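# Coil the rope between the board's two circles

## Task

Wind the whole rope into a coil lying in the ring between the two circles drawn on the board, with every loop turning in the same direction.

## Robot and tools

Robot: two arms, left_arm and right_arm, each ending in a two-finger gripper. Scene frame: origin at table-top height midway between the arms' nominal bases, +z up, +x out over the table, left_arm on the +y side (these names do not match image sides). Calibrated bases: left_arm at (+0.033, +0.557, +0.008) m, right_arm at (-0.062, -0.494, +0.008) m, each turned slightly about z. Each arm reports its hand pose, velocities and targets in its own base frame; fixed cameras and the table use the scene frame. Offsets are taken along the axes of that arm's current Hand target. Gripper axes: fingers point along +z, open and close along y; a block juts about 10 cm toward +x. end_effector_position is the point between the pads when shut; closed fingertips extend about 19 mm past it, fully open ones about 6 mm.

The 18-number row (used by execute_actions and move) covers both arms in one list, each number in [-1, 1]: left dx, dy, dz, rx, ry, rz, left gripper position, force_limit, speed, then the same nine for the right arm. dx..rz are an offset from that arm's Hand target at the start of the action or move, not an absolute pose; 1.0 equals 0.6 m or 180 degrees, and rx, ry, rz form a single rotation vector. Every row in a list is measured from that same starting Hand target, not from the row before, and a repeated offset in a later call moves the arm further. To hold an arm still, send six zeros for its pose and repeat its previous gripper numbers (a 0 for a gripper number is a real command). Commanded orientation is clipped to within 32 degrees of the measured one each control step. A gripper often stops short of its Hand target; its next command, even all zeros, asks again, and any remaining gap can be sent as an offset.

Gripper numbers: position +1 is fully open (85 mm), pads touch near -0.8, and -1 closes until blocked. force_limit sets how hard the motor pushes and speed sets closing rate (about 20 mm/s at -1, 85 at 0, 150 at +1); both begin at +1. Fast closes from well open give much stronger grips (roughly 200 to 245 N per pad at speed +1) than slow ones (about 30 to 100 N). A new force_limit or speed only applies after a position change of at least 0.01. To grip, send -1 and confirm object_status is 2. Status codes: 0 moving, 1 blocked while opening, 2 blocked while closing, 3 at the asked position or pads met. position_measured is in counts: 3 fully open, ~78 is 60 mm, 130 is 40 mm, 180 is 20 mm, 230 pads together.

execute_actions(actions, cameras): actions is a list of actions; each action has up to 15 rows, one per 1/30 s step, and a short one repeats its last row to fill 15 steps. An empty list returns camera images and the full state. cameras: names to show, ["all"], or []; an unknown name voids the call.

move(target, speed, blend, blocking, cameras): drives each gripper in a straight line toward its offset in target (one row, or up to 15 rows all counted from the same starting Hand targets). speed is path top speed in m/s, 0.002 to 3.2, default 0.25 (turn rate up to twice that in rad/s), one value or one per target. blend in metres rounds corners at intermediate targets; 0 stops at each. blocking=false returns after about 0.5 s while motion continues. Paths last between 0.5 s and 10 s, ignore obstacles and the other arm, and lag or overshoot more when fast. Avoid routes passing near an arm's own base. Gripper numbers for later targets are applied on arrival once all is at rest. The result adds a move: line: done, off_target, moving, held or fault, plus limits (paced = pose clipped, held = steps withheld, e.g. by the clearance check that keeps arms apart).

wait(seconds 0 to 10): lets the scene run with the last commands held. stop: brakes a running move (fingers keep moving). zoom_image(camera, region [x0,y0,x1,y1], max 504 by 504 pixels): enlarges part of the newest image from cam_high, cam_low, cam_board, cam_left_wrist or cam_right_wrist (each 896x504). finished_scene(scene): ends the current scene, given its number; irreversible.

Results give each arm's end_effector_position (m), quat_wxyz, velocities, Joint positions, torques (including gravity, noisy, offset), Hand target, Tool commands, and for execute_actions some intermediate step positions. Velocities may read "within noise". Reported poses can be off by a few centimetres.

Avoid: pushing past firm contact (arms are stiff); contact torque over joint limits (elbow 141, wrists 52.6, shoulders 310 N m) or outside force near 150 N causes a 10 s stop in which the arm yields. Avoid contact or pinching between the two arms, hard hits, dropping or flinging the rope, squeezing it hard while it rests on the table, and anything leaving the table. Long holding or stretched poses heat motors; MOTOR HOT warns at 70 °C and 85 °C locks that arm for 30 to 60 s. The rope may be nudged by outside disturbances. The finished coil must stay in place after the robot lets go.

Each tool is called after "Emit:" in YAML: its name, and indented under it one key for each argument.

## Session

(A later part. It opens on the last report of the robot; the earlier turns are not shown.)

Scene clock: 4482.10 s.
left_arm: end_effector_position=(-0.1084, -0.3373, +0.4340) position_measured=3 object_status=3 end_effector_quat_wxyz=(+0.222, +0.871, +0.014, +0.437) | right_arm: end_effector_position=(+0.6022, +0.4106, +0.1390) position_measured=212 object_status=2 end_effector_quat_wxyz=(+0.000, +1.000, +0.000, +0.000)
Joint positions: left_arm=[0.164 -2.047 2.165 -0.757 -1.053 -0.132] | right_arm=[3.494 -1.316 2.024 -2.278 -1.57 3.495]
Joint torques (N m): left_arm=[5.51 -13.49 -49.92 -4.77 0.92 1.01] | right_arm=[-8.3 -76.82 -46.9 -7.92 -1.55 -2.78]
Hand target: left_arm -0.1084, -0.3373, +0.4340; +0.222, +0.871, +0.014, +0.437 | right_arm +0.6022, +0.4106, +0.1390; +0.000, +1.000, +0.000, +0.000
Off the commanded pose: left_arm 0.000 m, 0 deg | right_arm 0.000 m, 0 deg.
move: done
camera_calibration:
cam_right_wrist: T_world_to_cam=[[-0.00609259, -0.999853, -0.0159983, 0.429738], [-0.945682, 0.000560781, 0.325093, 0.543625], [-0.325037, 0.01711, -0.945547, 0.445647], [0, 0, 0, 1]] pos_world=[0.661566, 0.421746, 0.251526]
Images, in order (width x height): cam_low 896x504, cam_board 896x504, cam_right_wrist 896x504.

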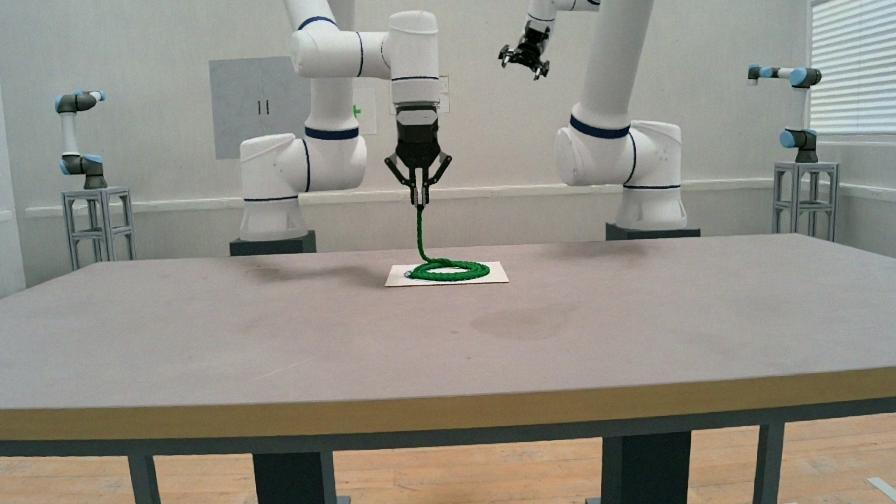

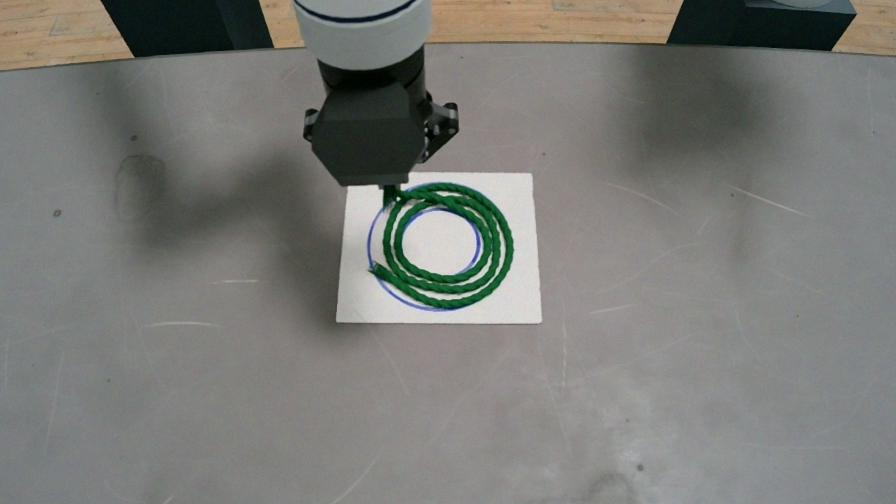

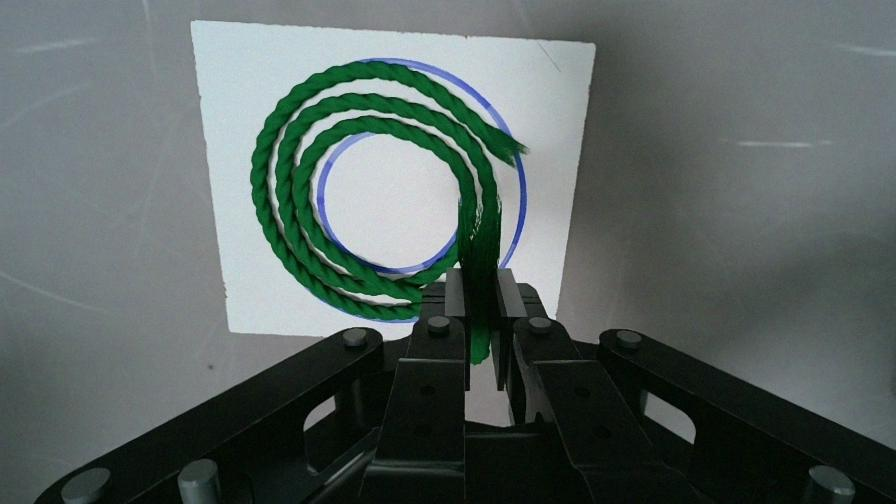

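Emit:
move:
  target:
    - [0,0,0,0,0,0,1,1,1,0.018,-0.00617,0.005,0,0,-0.0667,-1,-1,-1]
    - [0,0,0,0,0,0,1,1,1,0.03533,-0.01317,0.01833,0,0,-0.1222,-1,-1,-1]
  speed: 0.03
  blend: 0.004
  cameras: ["cam_low","cam_right_wrist","cam_board"]

Emit:
zoom_image:
  camera: "cam_board"
  region: [355, 170, 525, 320]

Emit:
zoom_image:
  camera: "cam_low"
  region: [370, 190, 520, 330]

Scene clock: 4505.27 s.
left_arm: end_effector_position=(-0.1084, -0.3373, +0.4340) position_measured=3 object_status=3 end_effector_quat_wxyz=(+0.222, +0.871, +0.014, +0.437) | right_arm: end_effector_position=(+0.6234, +0.4185, +0.1280) position_measured=212 object_status=2 end_effector_quat_wxyz=(+0.000, +0.982, +0.190, +0.000)
Joint positions: left_arm=[0.164 -2.047 2.165 -0.757 -1.053 -0.132] | right_arm=[3.494 -1.272 1.988 -2.287 -1.57 3.111]
Joint torques (N m): left_arm=[4.51 -13.18 -49.36 -4.4 1.03 0.73] | right_arm=[12.48 -83.17 -46.38 -7.92 -1.63 -2.65]
Hand target: left_arm -0.1084, -0.3373, +0.4340; +0.222, +0.871, +0.014, +0.437 | right_arm +0.6234, +0.4185, +0.1280; +0.000, +0.982, +0.190, +0.000
Off the commanded pose: left_arm 0.000 m, 0 deg | right_arm 0.000 m, 0 deg.
move: done
camera_calibration:
cam_right_wrist: T_world_to_cam=[[0.368805, -0.929365, -0.0162575, 0.17435], [-0.87707, -0.353738, 0.324989, 0.67279], [-0.307785, -0.105599, -0.945578, 0.482606], [0, 0, 0, 1]] pos_world=[0.674321, 0.450989, 0.240527]
Images, in order (width x height): cam_low 896x504, cam_board 896x504, cam_right_wrist 896x504.

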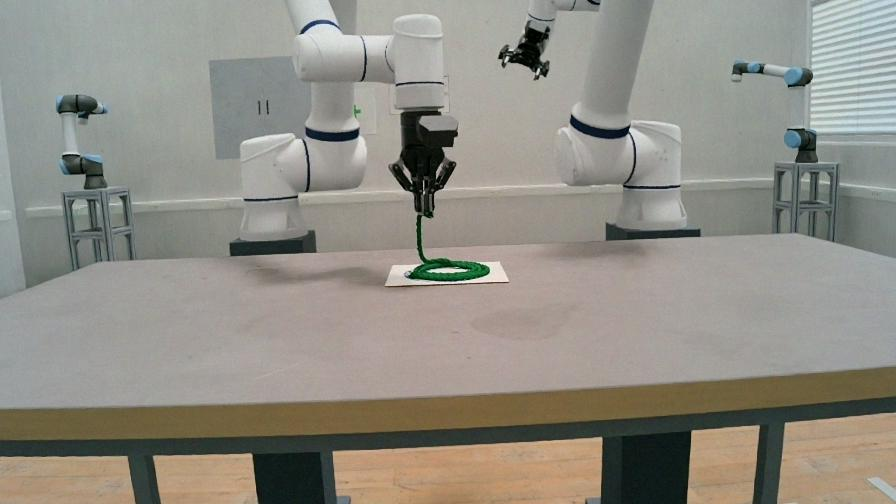

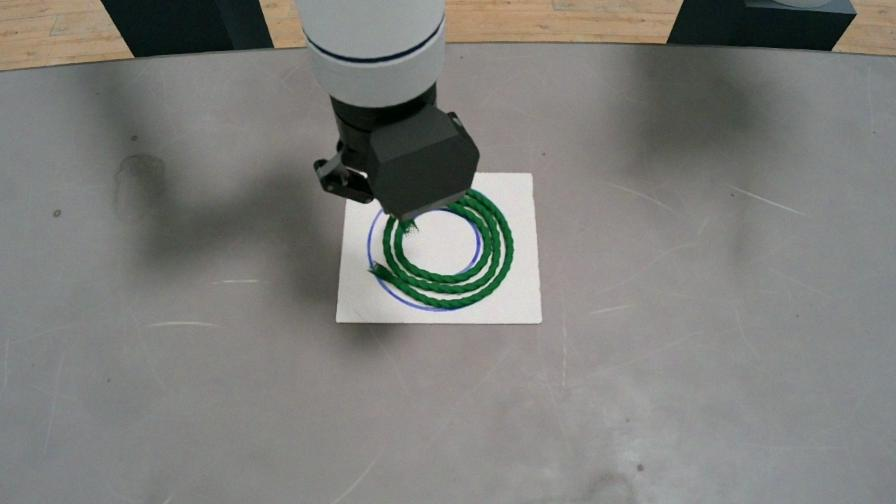

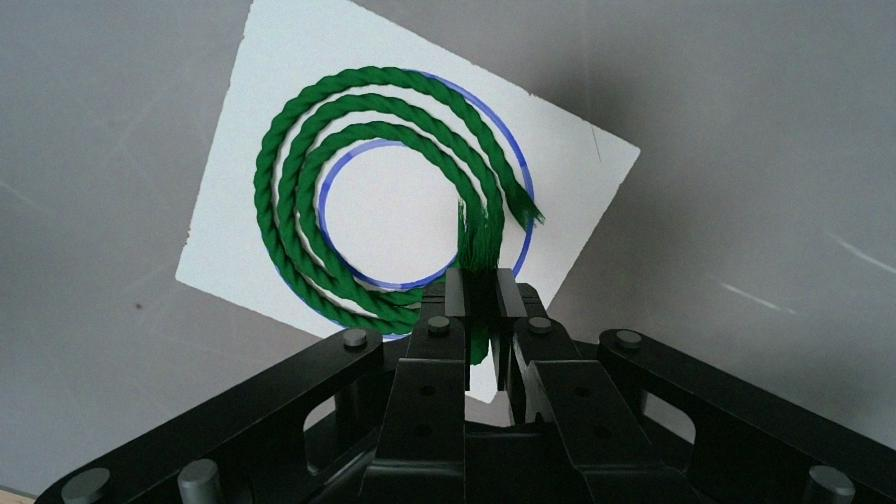

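Scaled by 2.965.

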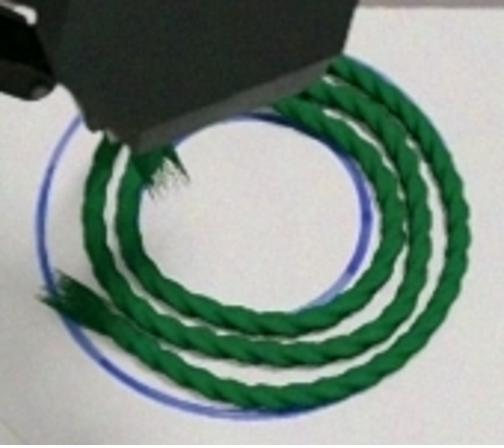

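Scaled by 3.360.

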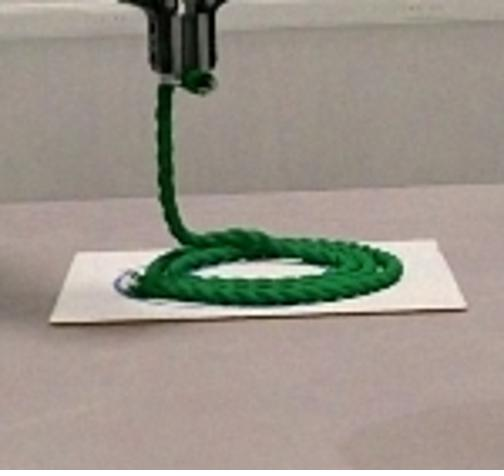

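Emit:
wait:
  seconds: 0.1
  cameras: ["cam_high"]

Emit:
zoom_image:
  camera: "cam_high"
  region: [330, 270, 430, 370]

Scene clock: 4513.53 s.
left_arm: end_effector_position=(-0.1084, -0.3373, +0.4340) position_measured=3 object_status=3 end_effector_quat_wxyz=(+0.222, +0.871, +0.014, +0.437) | right_arm: end_effector_position=(+0.6234, +0.4185, +0.1280) position_measured=212 object_status=2 end_effector_quat_wxyz=(+0.000, +0.982, +0.190, +0.000)
Joint positions: left_arm=[0.164 -2.047 2.165 -0.757 -1.053 -0.132] | right_arm=[3.494 -1.272 1.988 -2.287 -1.57 3.111]
Joint torques (N m): left_arm=[4.89 -14.11 -49.22 -4.49 1.23 0.76] | right_arm=[8.06 -84.95 -46.66 -7.26 3.02 -3.11]
Hand target: left_arm -0.1084, -0.3373, +0.4340; +0.222, +0.871, +0.014, +0.437 | right_arm +0.6234, +0.4185, +0.1280; +0.000, +0.982, +0.190, +0.000
Tool commands: left_gripper/position=+1.0 left_gripper/force_limit=+1.0 left_gripper/speed=+1.0 right_gripper/position=-1.0 right_gripper/force_limit=-1.0 right_gripper/speed=-1.0
Off the commanded pose: left_arm 0.000 m, 0 deg | right_arm 0.000 m, 0 deg.
wait: 0.10 s; at rest from the start
Images, in order (width x height): cam_high 896x504.

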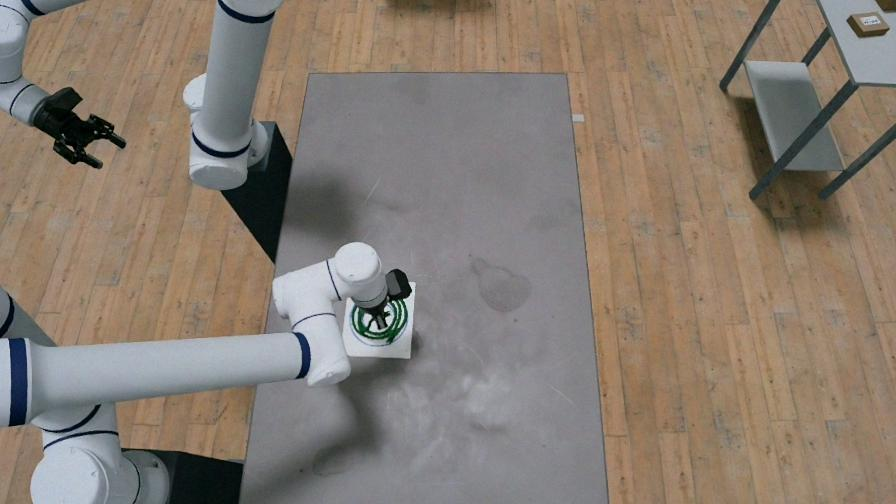

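Scaled by 5.040.

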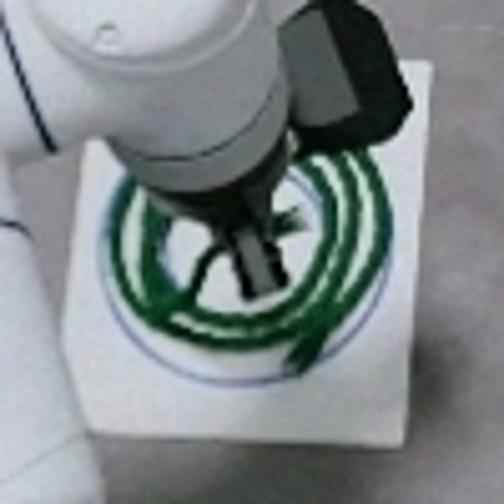

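Emit:
move:
  target: [0,0,0,0,0,0,1,1,1,0.0187,-0.00269,0.02333,0,0,-0.0833,-1,-1,-1]
  speed: 0.03
  cameras: ["cam_high","cam_low","cam_right_wrist"]

Emit:
zoom_image:
  camera: "cam_high"
  region: [330, 270, 430, 370]

Emit:
zoom_image:
  camera: "cam_low"
  region: [370, 190, 520, 330]

Scene clock: 4539.57 s.
left_arm: end_effector_position=(-0.1084, -0.3373, +0.4340) position_measured=3 object_status=3 end_effector_quat_wxyz=(+0.222, +0.871, +0.014, +0.437) | right_arm: end_effector_position=(+0.6332, +0.4242, +0.1140) position_measured=212 object_status=2 end_effector_quat_wxyz=(+0.000, +0.948, +0.317, +0.000)
Joint positions: left_arm=[0.164 -2.047 2.165 -0.757 -1.053 -0.132] | right_arm=[3.497 -1.24 1.975 -2.305 -1.57 2.852]
Joint torques (N m): left_arm=[4.24 -14.26 -49.19 -4.64 1.14 1.12] | right_arm=[11.62 -86.42 -47.24 -7.87 -1.72 -2.44]
Hand target: left_arm -0.1084, -0.3373, +0.4340; +0.222, +0.871, +0.014, +0.437 | right_arm +0.6332, +0.4242, +0.1140; +0.000, +0.948, +0.317, +0.000
Off the commanded pose: left_arm 0.000 m, 0 deg | right_arm 0.000 m, 0 deg.
move: done
camera_calibration:
cam_right_wrist: T_world_to_cam=[[0.596712, -0.802291, -0.0162768, -0.0223606], [-0.755713, -0.568659, 0.324846, 0.702278], [-0.269877, -0.181539, -0.945627, 0.481186], [0, 0, 0, 1]] pos_world=[0.673924, 0.468771, 0.226527]
Images, in order (width x height): cam_high 896x504, cam_low 896x504, cam_right_wrist 896x504.

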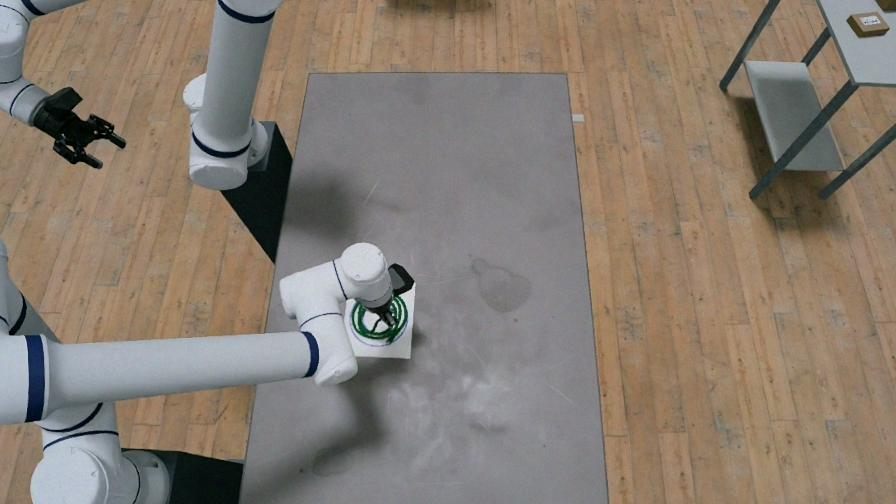

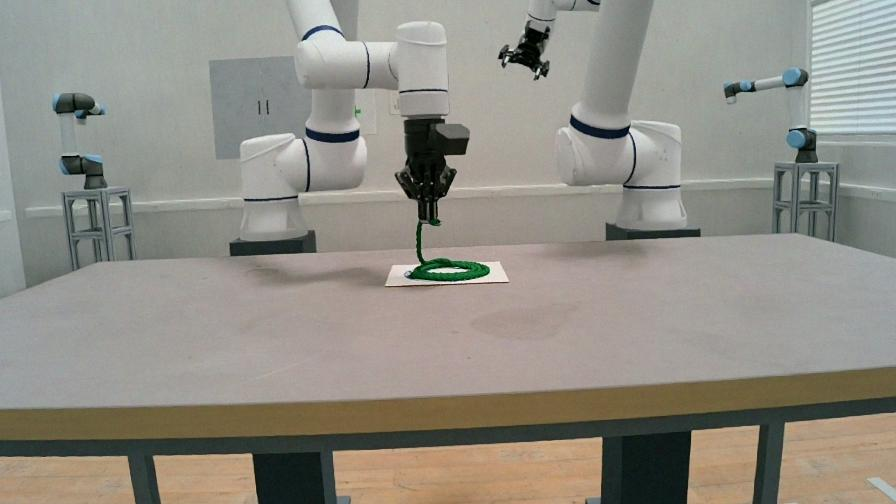

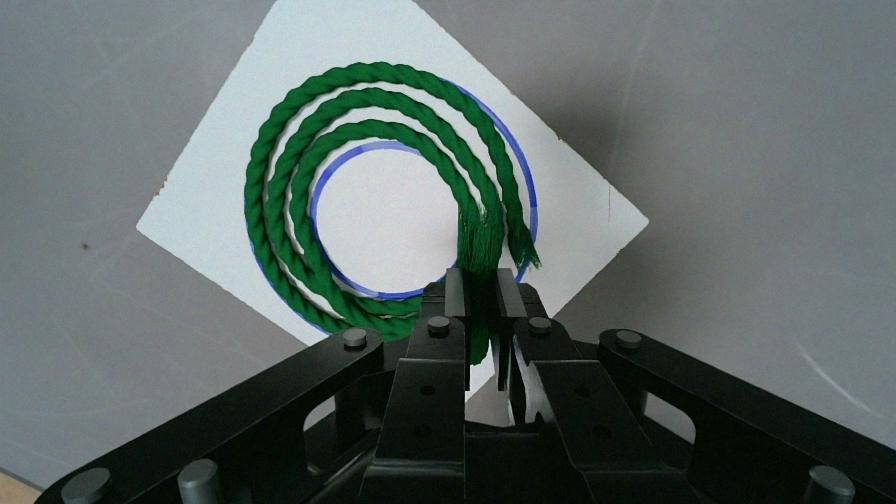

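Scaled by 5.040.

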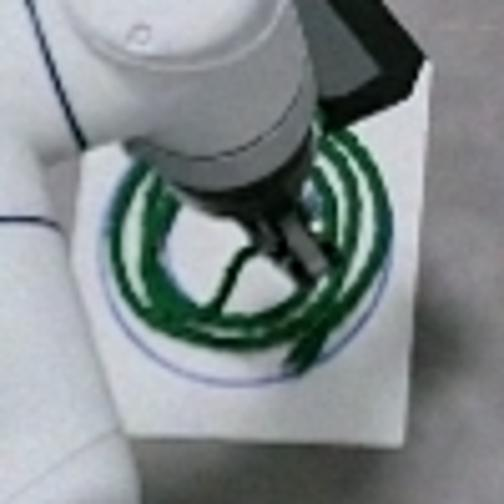

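Scaled by 3.360.

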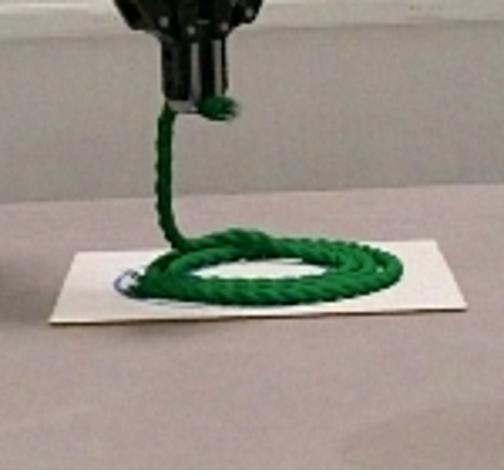

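Emit:
move:
  target: [0,0,0,0,0,0,1,1,1,0.01938,-0.00439,0.02833,0,0,-0.0833,-1,-1,-1]
  speed: 0.03
  cameras: ["cam_high","cam_low","cam_board"]

Emit:
zoom_image:
  camera: "cam_high"
  region: [330, 270, 430, 370]

Emit:
zoom_image:
  camera: "cam_low"
  region: [370, 190, 520, 330]

Emit:
zoom_image:
  camera: "cam_board"
  region: [355, 170, 525, 320]

Scene clock: 4553.90 s.
left_arm: end_effector_position=(-0.1084, -0.3373, +0.4340) position_measured=3 object_status=3 end_effector_quat_wxyz=(+0.222, +0.871, +0.014, +0.437) | right_arm: end_effector_position=(+0.6409, +0.4333, +0.0970) position_measured=212 object_status=2 end_effector_quat_wxyz=(+0.000, +0.899, +0.438, +0.000)
Joint positions: left_arm=[0.164 -2.047 2.165 -0.757 -1.053 -0.132] | right_arm=[3.504 -1.204 1.962 -2.328 -1.57 2.598]
Joint torques (N m): left_arm=[4.09 -13.55 -49.17 -4.64 1.08 1.18] | right_arm=[9.95 -92.23 -45.08 -8.01 -1.42 -3]
Hand target: left_arm -0.1084, -0.3373, +0.4340; +0.222, +0.871, +0.014, +0.437 | right_arm +0.6409, +0.4333, +0.0970; +0.000, +0.899, +0.438, +0.000
Off the commanded pose: left_arm 0.000 m, 0 deg | right_arm 0.000 m, 0 deg.
move: done
Images, in order (width x height): cam_high 896x504, cam_low 896x504, cam_board 896x504.

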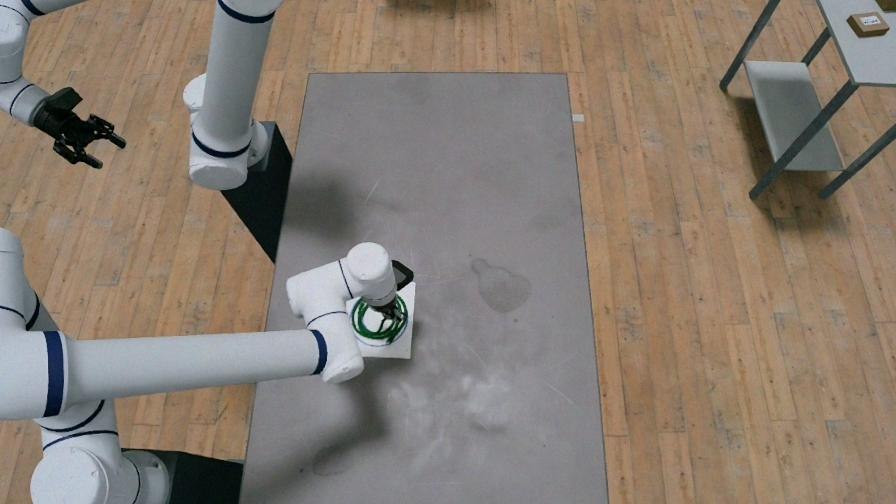

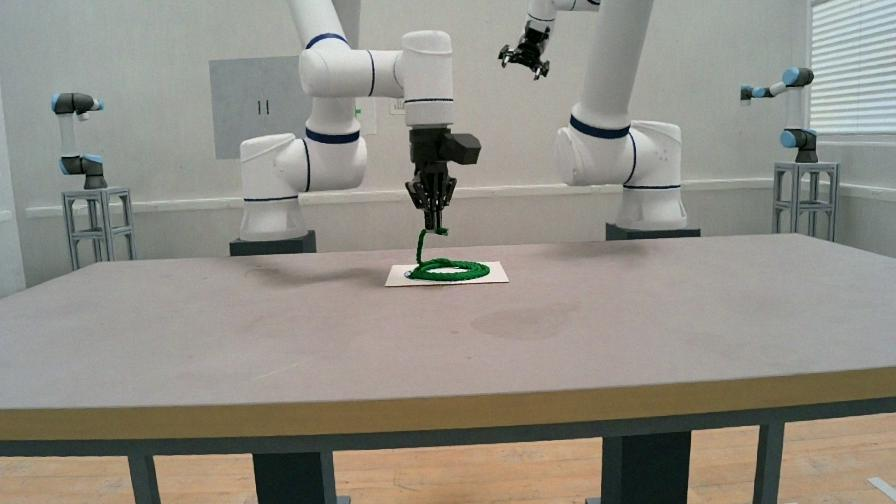

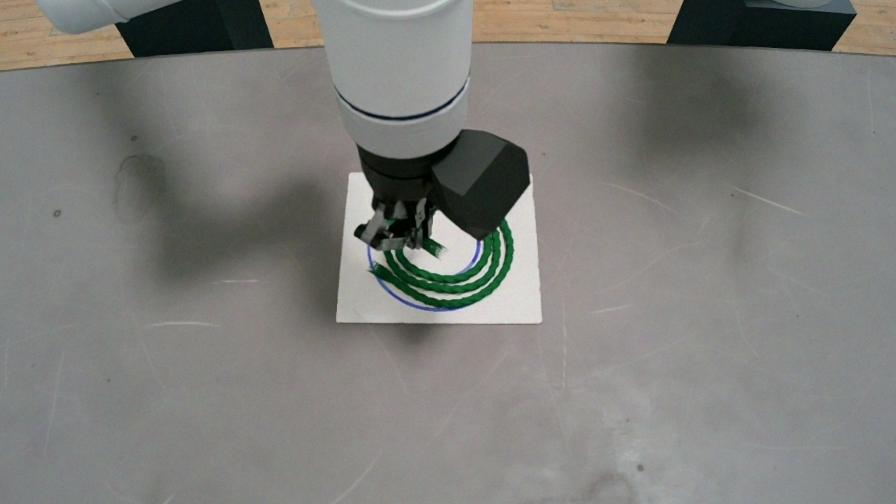

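Scaled by 5.040.

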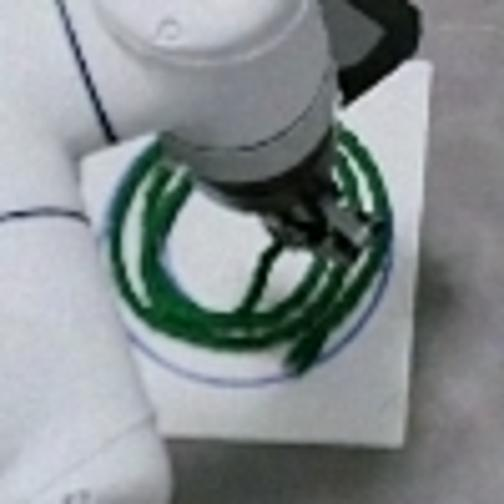

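Scaled by 3.360.

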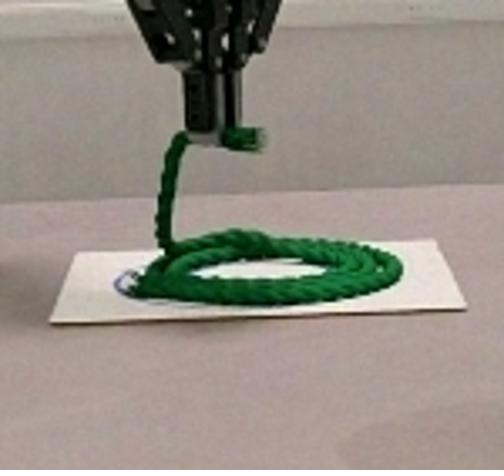

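Scaled by 2.965.

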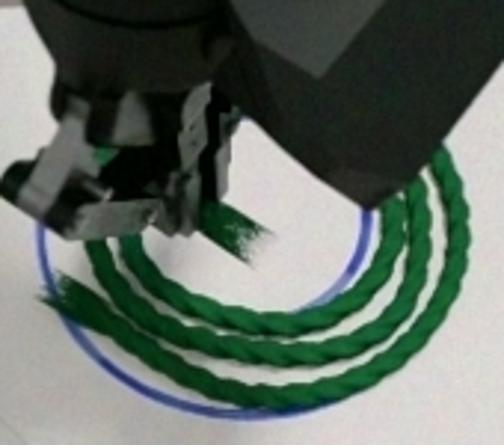

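Emit:
move:
  target: [0,0,0,0,0,0,1,1,1,0.01968,-0.00269,0.03333,0,0,-0.0722,-1,-1,-1]
  speed: 0.03
  cameras: ["cam_high","cam_low","cam_board"]

Emit:
zoom_image:
  camera: "cam_high"
  region: [330, 270, 430, 370]

Emit:
zoom_image:
  camera: "cam_low"
  region: [370, 190, 520, 330]

Emit:
zoom_image:
  camera: "cam_board"
  region: [355, 170, 525, 320]

Scene clock: 4574.00 s.
left_arm: end_effector_position=(-0.1084, -0.3373, +0.4340) position_measured=3 object_status=3 end_effector_quat_wxyz=(+0.222, +0.871, +0.014, +0.437) | right_arm: end_effector_position=(+0.6469, +0.4436, +0.0771) position_measured=212 object_status=2 end_effector_quat_wxyz=(+0.000, +0.844, +0.537, +0.000)
Joint positions: left_arm=[0.164 -2.047 2.165 -0.757 -1.053 -0.132] | right_arm=[3.514 -1.166 1.951 -2.355 -1.57 2.381]
Joint torques (N m): left_arm=[5.2 -13.54 -49.38 -4.72 1.12 0.93] | right_arm=[10.93 -93.87 -44.71 -7.32 -2.43 -2.72]
Hand target: left_arm -0.1084, -0.3373, +0.4340; +0.222, +0.871, +0.014, +0.437 | right_arm +0.6469, +0.4436, +0.0770; +0.000, +0.844, +0.537, +0.000
Off the commanded pose: left_arm 0.000 m, 0 deg | right_arm 0.000 m, 0 deg.
move: done
Images, in order (width x height): cam_high 896x504, cam_low 896x504, cam_board 896x504.

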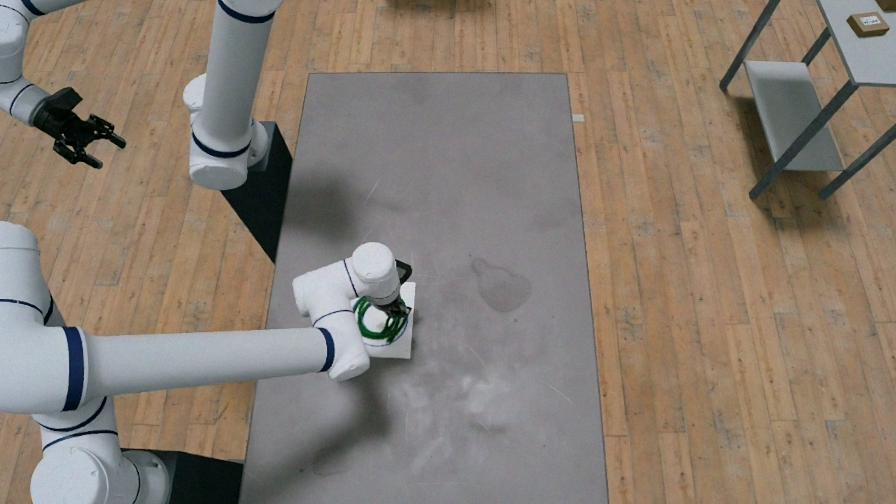

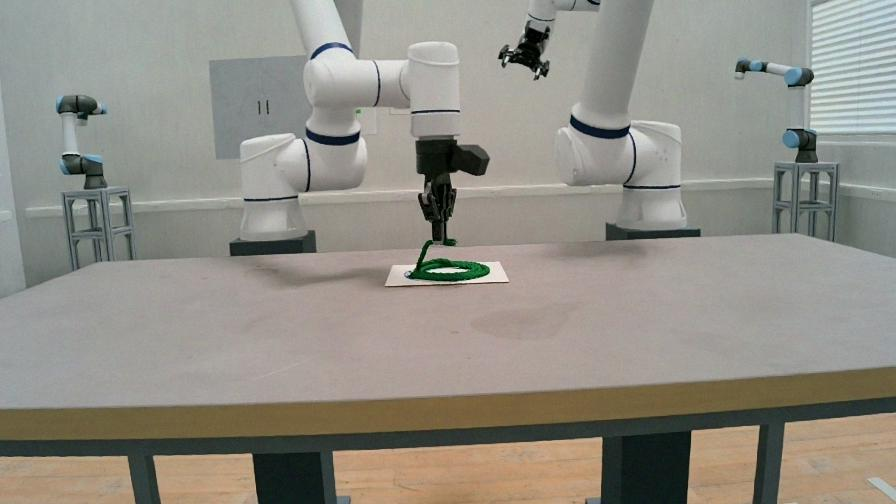

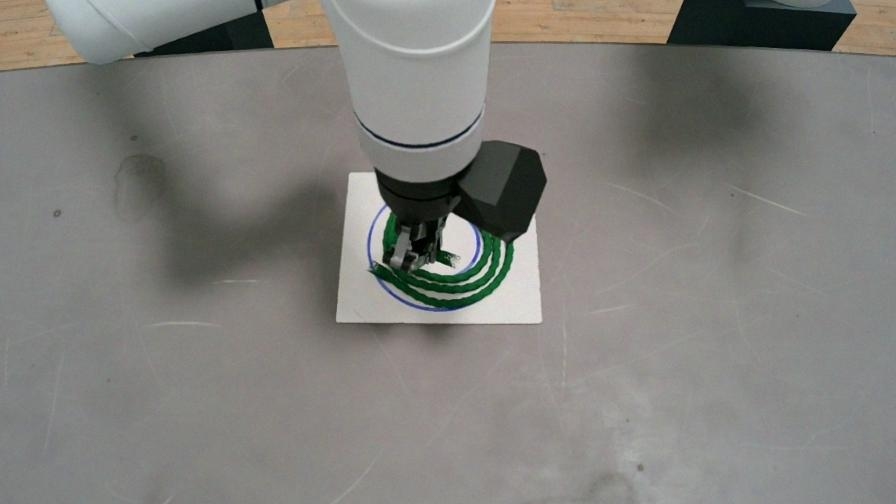

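Scaled by 5.040.

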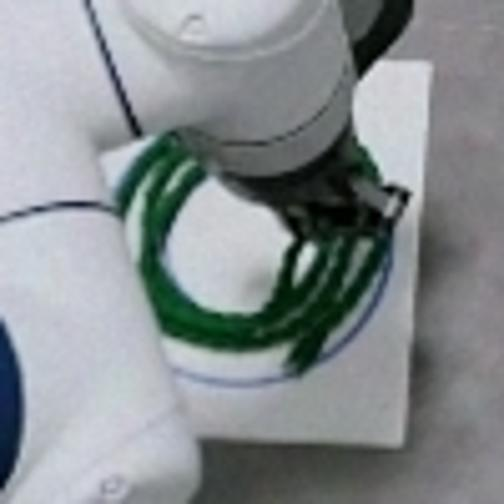

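Scaled by 3.360.

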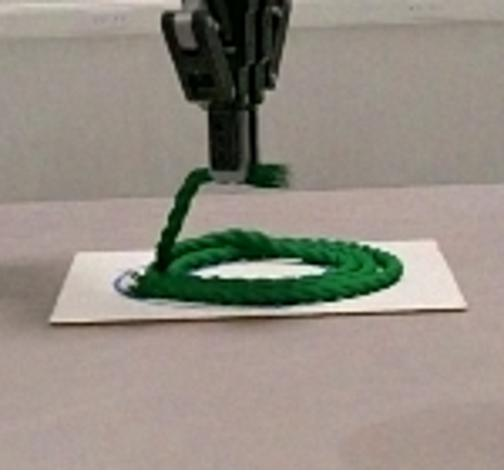

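Scaled by 2.965.

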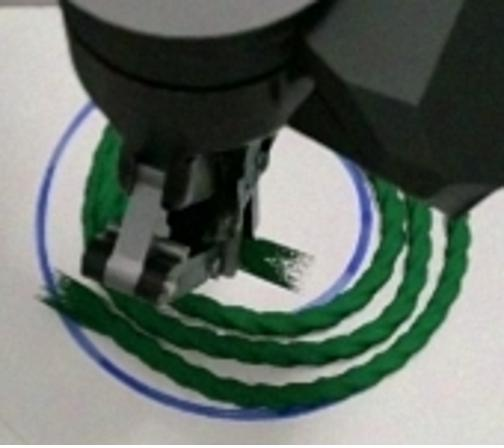

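Emit:
move:
  target: [0,0,0,0,0,0,1,1,1,0.01195,0.00749,0.03667,0,0,-0.0389,-1,-1,-1]
  speed: 0.025
  cameras: ["cam_high","cam_low","cam_board"]

Emit:
zoom_image:
  camera: "cam_high"
  region: [330, 270, 430, 370]

Emit:
zoom_image:
  camera: "cam_low"
  region: [370, 190, 520, 330]

Emit:
zoom_image:
  camera: "cam_board"
  region: [355, 170, 525, 320]

Scene clock: 4597.90 s.
left_arm: end_effector_position=(-0.1084, -0.3373, +0.4340) position_measured=3 object_status=3 end_effector_quat_wxyz=(+0.222, +0.871, +0.014, +0.437) | right_arm: end_effector_position=(+0.6540, +0.4482, +0.0551) position_measured=212 object_status=2 end_effector_quat_wxyz=(+0.000, +0.809, +0.587, +0.000)
Joint positions: left_arm=[0.164 -2.047 2.165 -0.757 -1.053 -0.132] | right_arm=[3.516 -1.128 1.944 -2.386 -1.57 2.261]
Joint torques (N m): left_arm=[3.78 -13.39 -49.76 -4.52 0.97 1.04] | right_arm=[11.72 -95.64 -43.07 -7.68 -1.05 -2.94]
Hand target: left_arm -0.1084, -0.3373, +0.4340; +0.222, +0.871, +0.014, +0.437 | right_arm +0.6540, +0.4482, +0.0550; +0.000, +0.809, +0.587, +0.000
Off the commanded pose: left_arm 0.000 m, 0 deg | right_arm 0.000 m, 0 deg.
move: done
Images, in order (width x height): cam_high 896x504, cam_low 896x504, cam_board 896x504.

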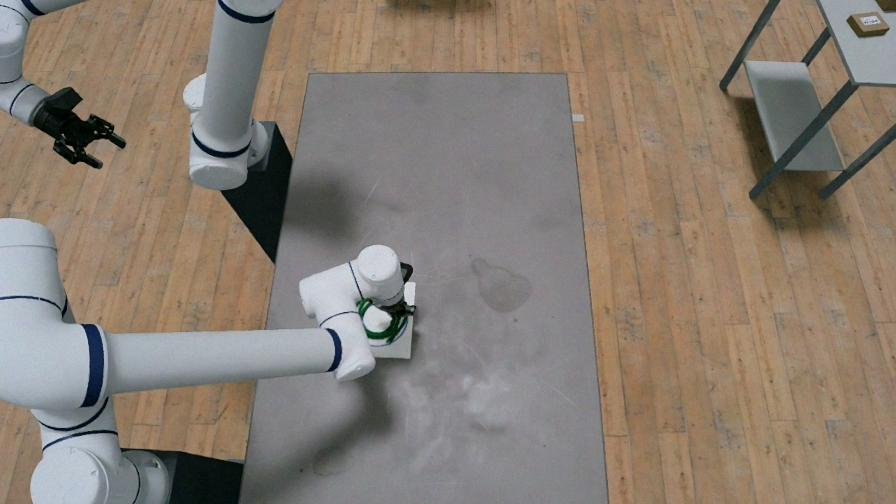

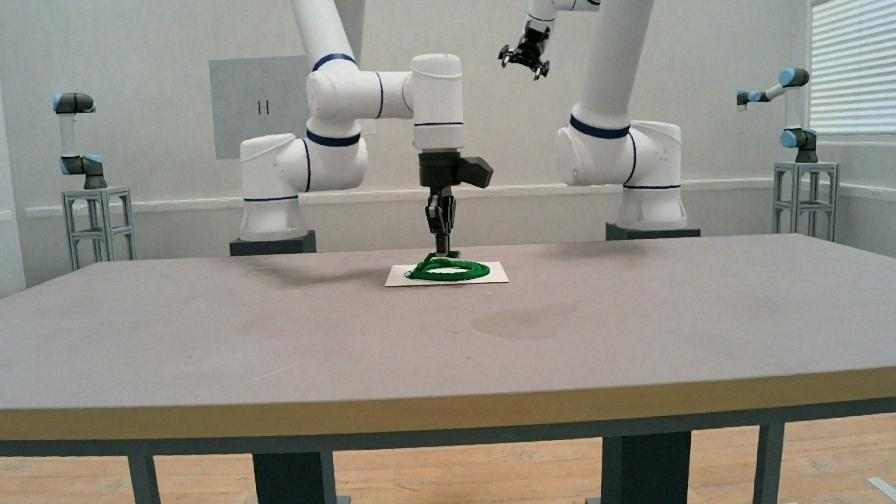

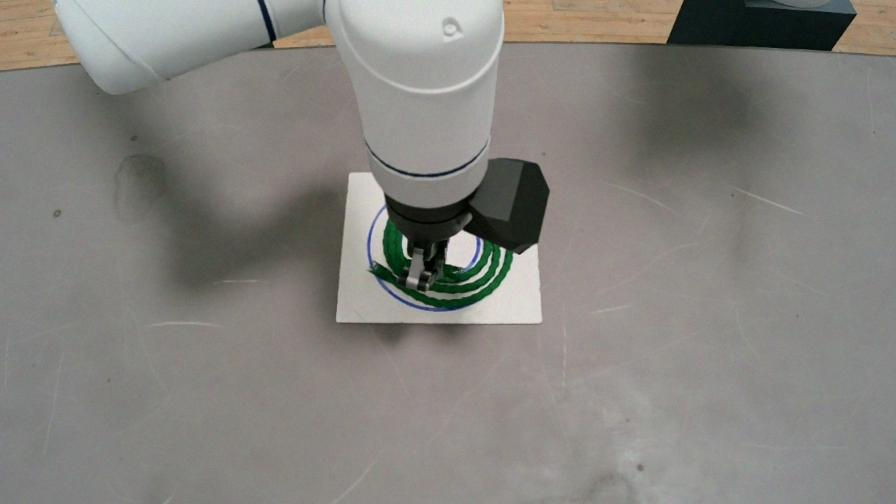

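Scaled by 5.040.

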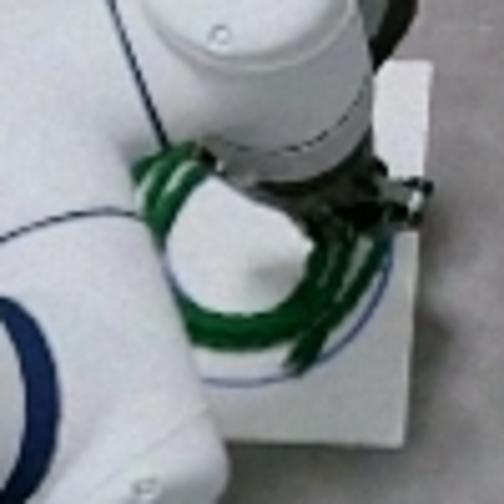

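Scaled by 3.360.

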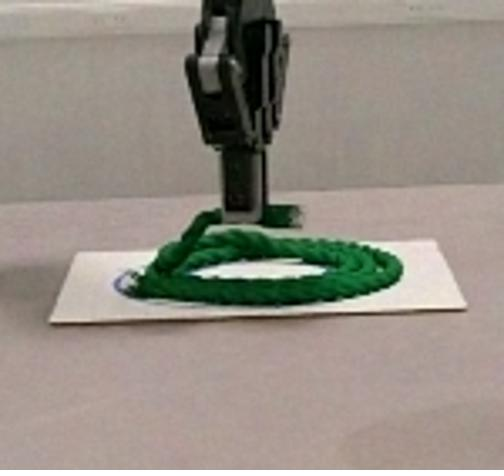

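Scaled by 2.965.

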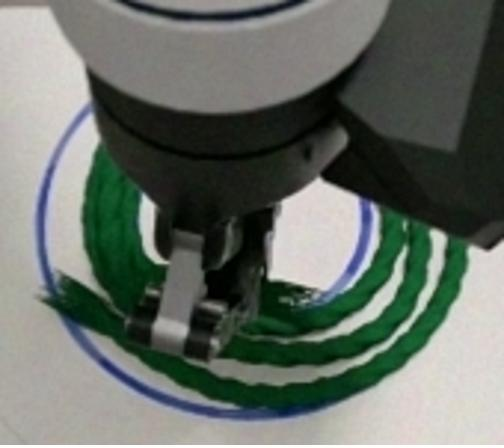

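Emit:
move:
  target: [0,0,0,0,0,0,1,1,1,0.01,-0.004,0.03,0,0,-0.05,-1,-1,-1]
  speed: 0.02
  cameras: ["cam_high","cam_low","cam_board"]

Emit:
zoom_image:
  camera: "cam_low"
  region: [390, 220, 510, 300]

Emit:
zoom_image:
  camera: "cam_board"
  region: [355, 170, 525, 320]

Scene clock: 4620.90 s.
left_arm: end_effector_position=(-0.1084, -0.3373, +0.4340) position_measured=3 object_status=3 end_effector_quat_wxyz=(+0.222, +0.871, +0.014, +0.437) | right_arm: end_effector_position=(+0.6535, +0.4546, +0.0370) position_measured=212 object_status=2 end_effector_quat_wxyz=(+0.000, +0.761, +0.649, +0.000)
Joint positions: left_arm=[0.164 -2.047 2.165 -0.757 -1.053 -0.132] | right_arm=[3.524 -1.101 1.944 -2.414 -1.57 2.112]
Joint torques (N m): left_arm=[3.96 -13.07 -49.36 -4.61 1.04 0.98] | right_arm=[12 -101.31 -23.6 -7.64 -1.89 -2.17]
Hand target: left_arm -0.1084, -0.3373, +0.4340; +0.222, +0.871, +0.014, +0.437 | right_arm +0.6536, +0.4547, +0.0370; +0.000, +0.761, +0.649, +0.000
Off the commanded pose: left_arm 0.000 m, 0 deg | right_arm 0.000 m, 0 deg.
move: done
Images, in order (width x height): cam_high 896x504, cam_low 896x504, cam_board 896x504.

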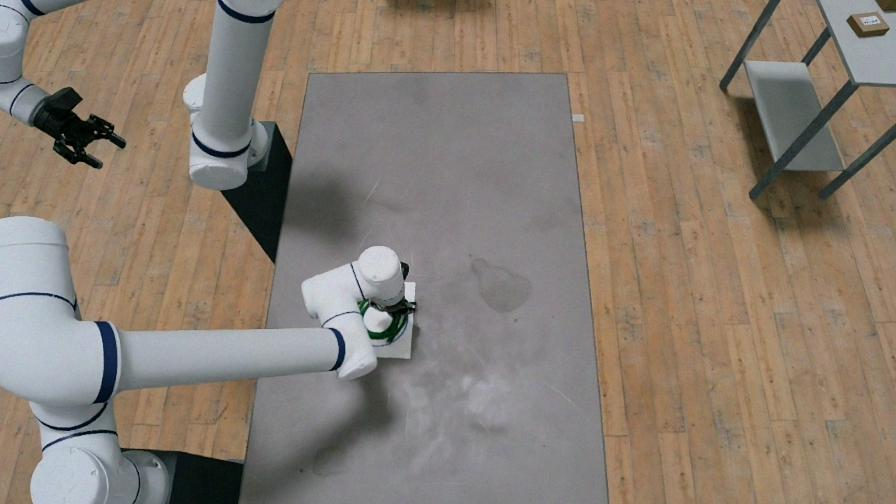

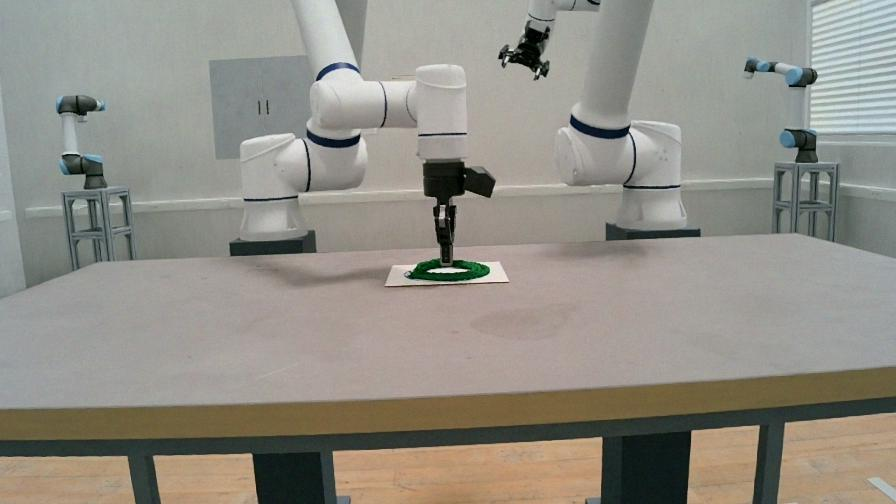

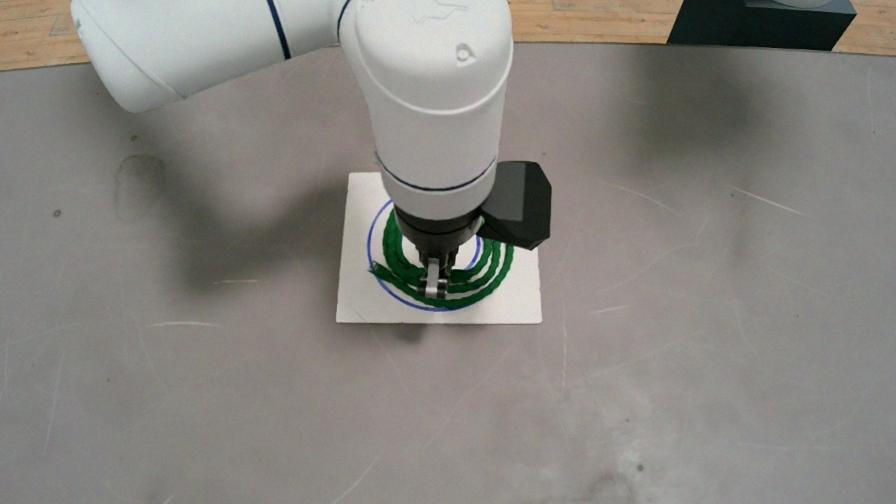

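Scaled by 4.200.

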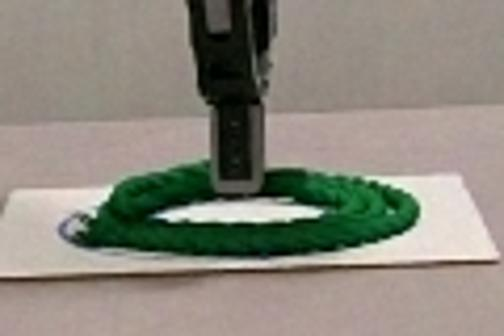

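Scaled by 2.965.

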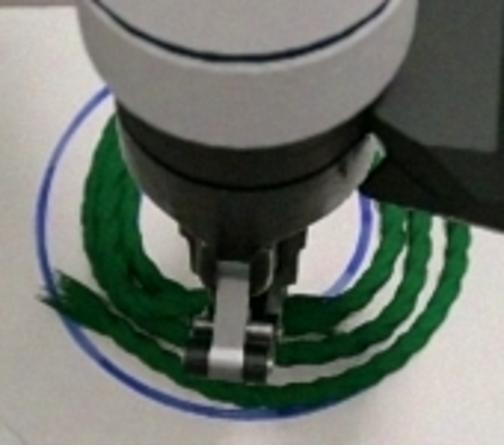

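Emit:
move:
  target: [0,0,0,0,0,0,1,1,1,0.00494,-0.00078,0.01167,0,0,-0.0222,-1,-1,-1]
  speed: 0.015
  cameras: ["cam_low"]

Emit:
zoom_image:
  camera: "cam_low"
  region: [390, 220, 510, 300]

Scene clock: 4631.50 s.
left_arm: end_effector_position=(-0.1084, -0.3373, +0.4340) position_measured=3 object_status=3 end_effector_quat_wxyz=(+0.222, +0.871, +0.014, +0.437) | right_arm: end_effector_position=(+0.6536, +0.4577, +0.0300) position_measured=212 object_status=2 end_effector_quat_wxyz=(+0.000, +0.738, +0.675, +0.000)
Joint positions: left_arm=[0.164 -2.047 2.165 -0.757 -1.053 -0.132] | right_arm=[3.528 -1.09 1.943 -2.424 -1.57 2.046]
Joint torques (N m): left_arm=[4.2 -13.54 -49.07 -4.73 1.09 0.96] | right_arm=[10.24 -101.45 -42.27 -7.91 2.77 -2.99]
Hand target: left_arm -0.1084, -0.3373, +0.4340; +0.222, +0.871, +0.014, +0.437 | right_arm +0.6536, +0.4577, +0.0300; +0.000, +0.738, +0.675, +0.000
Off the commanded pose: left_arm 0.000 m, 0 deg | right_arm 0.000 m, 0 deg.
move: done
Images, in order (width x height): cam_low 896x504.

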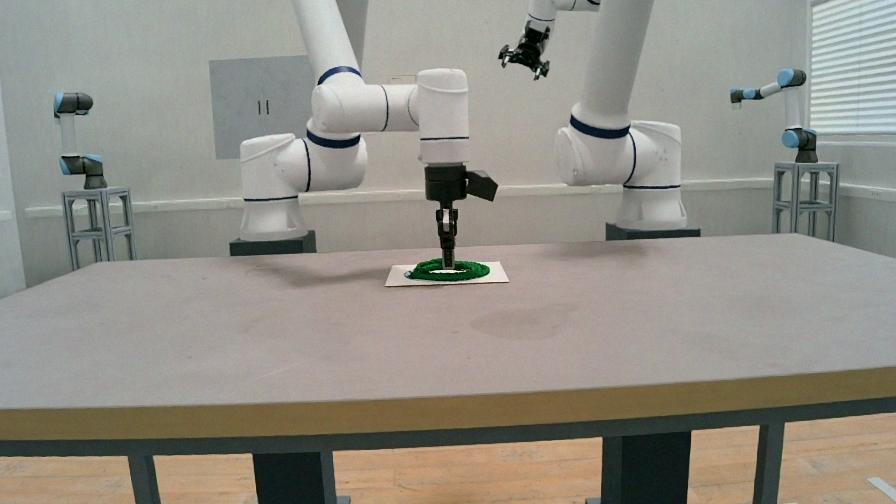

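Scaled by 4.200.

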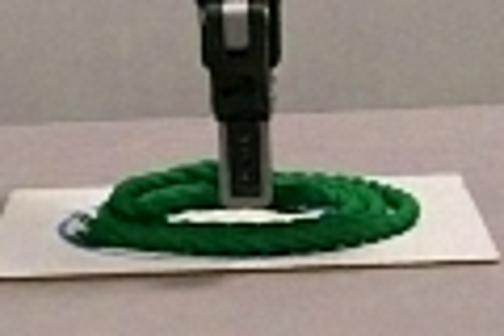

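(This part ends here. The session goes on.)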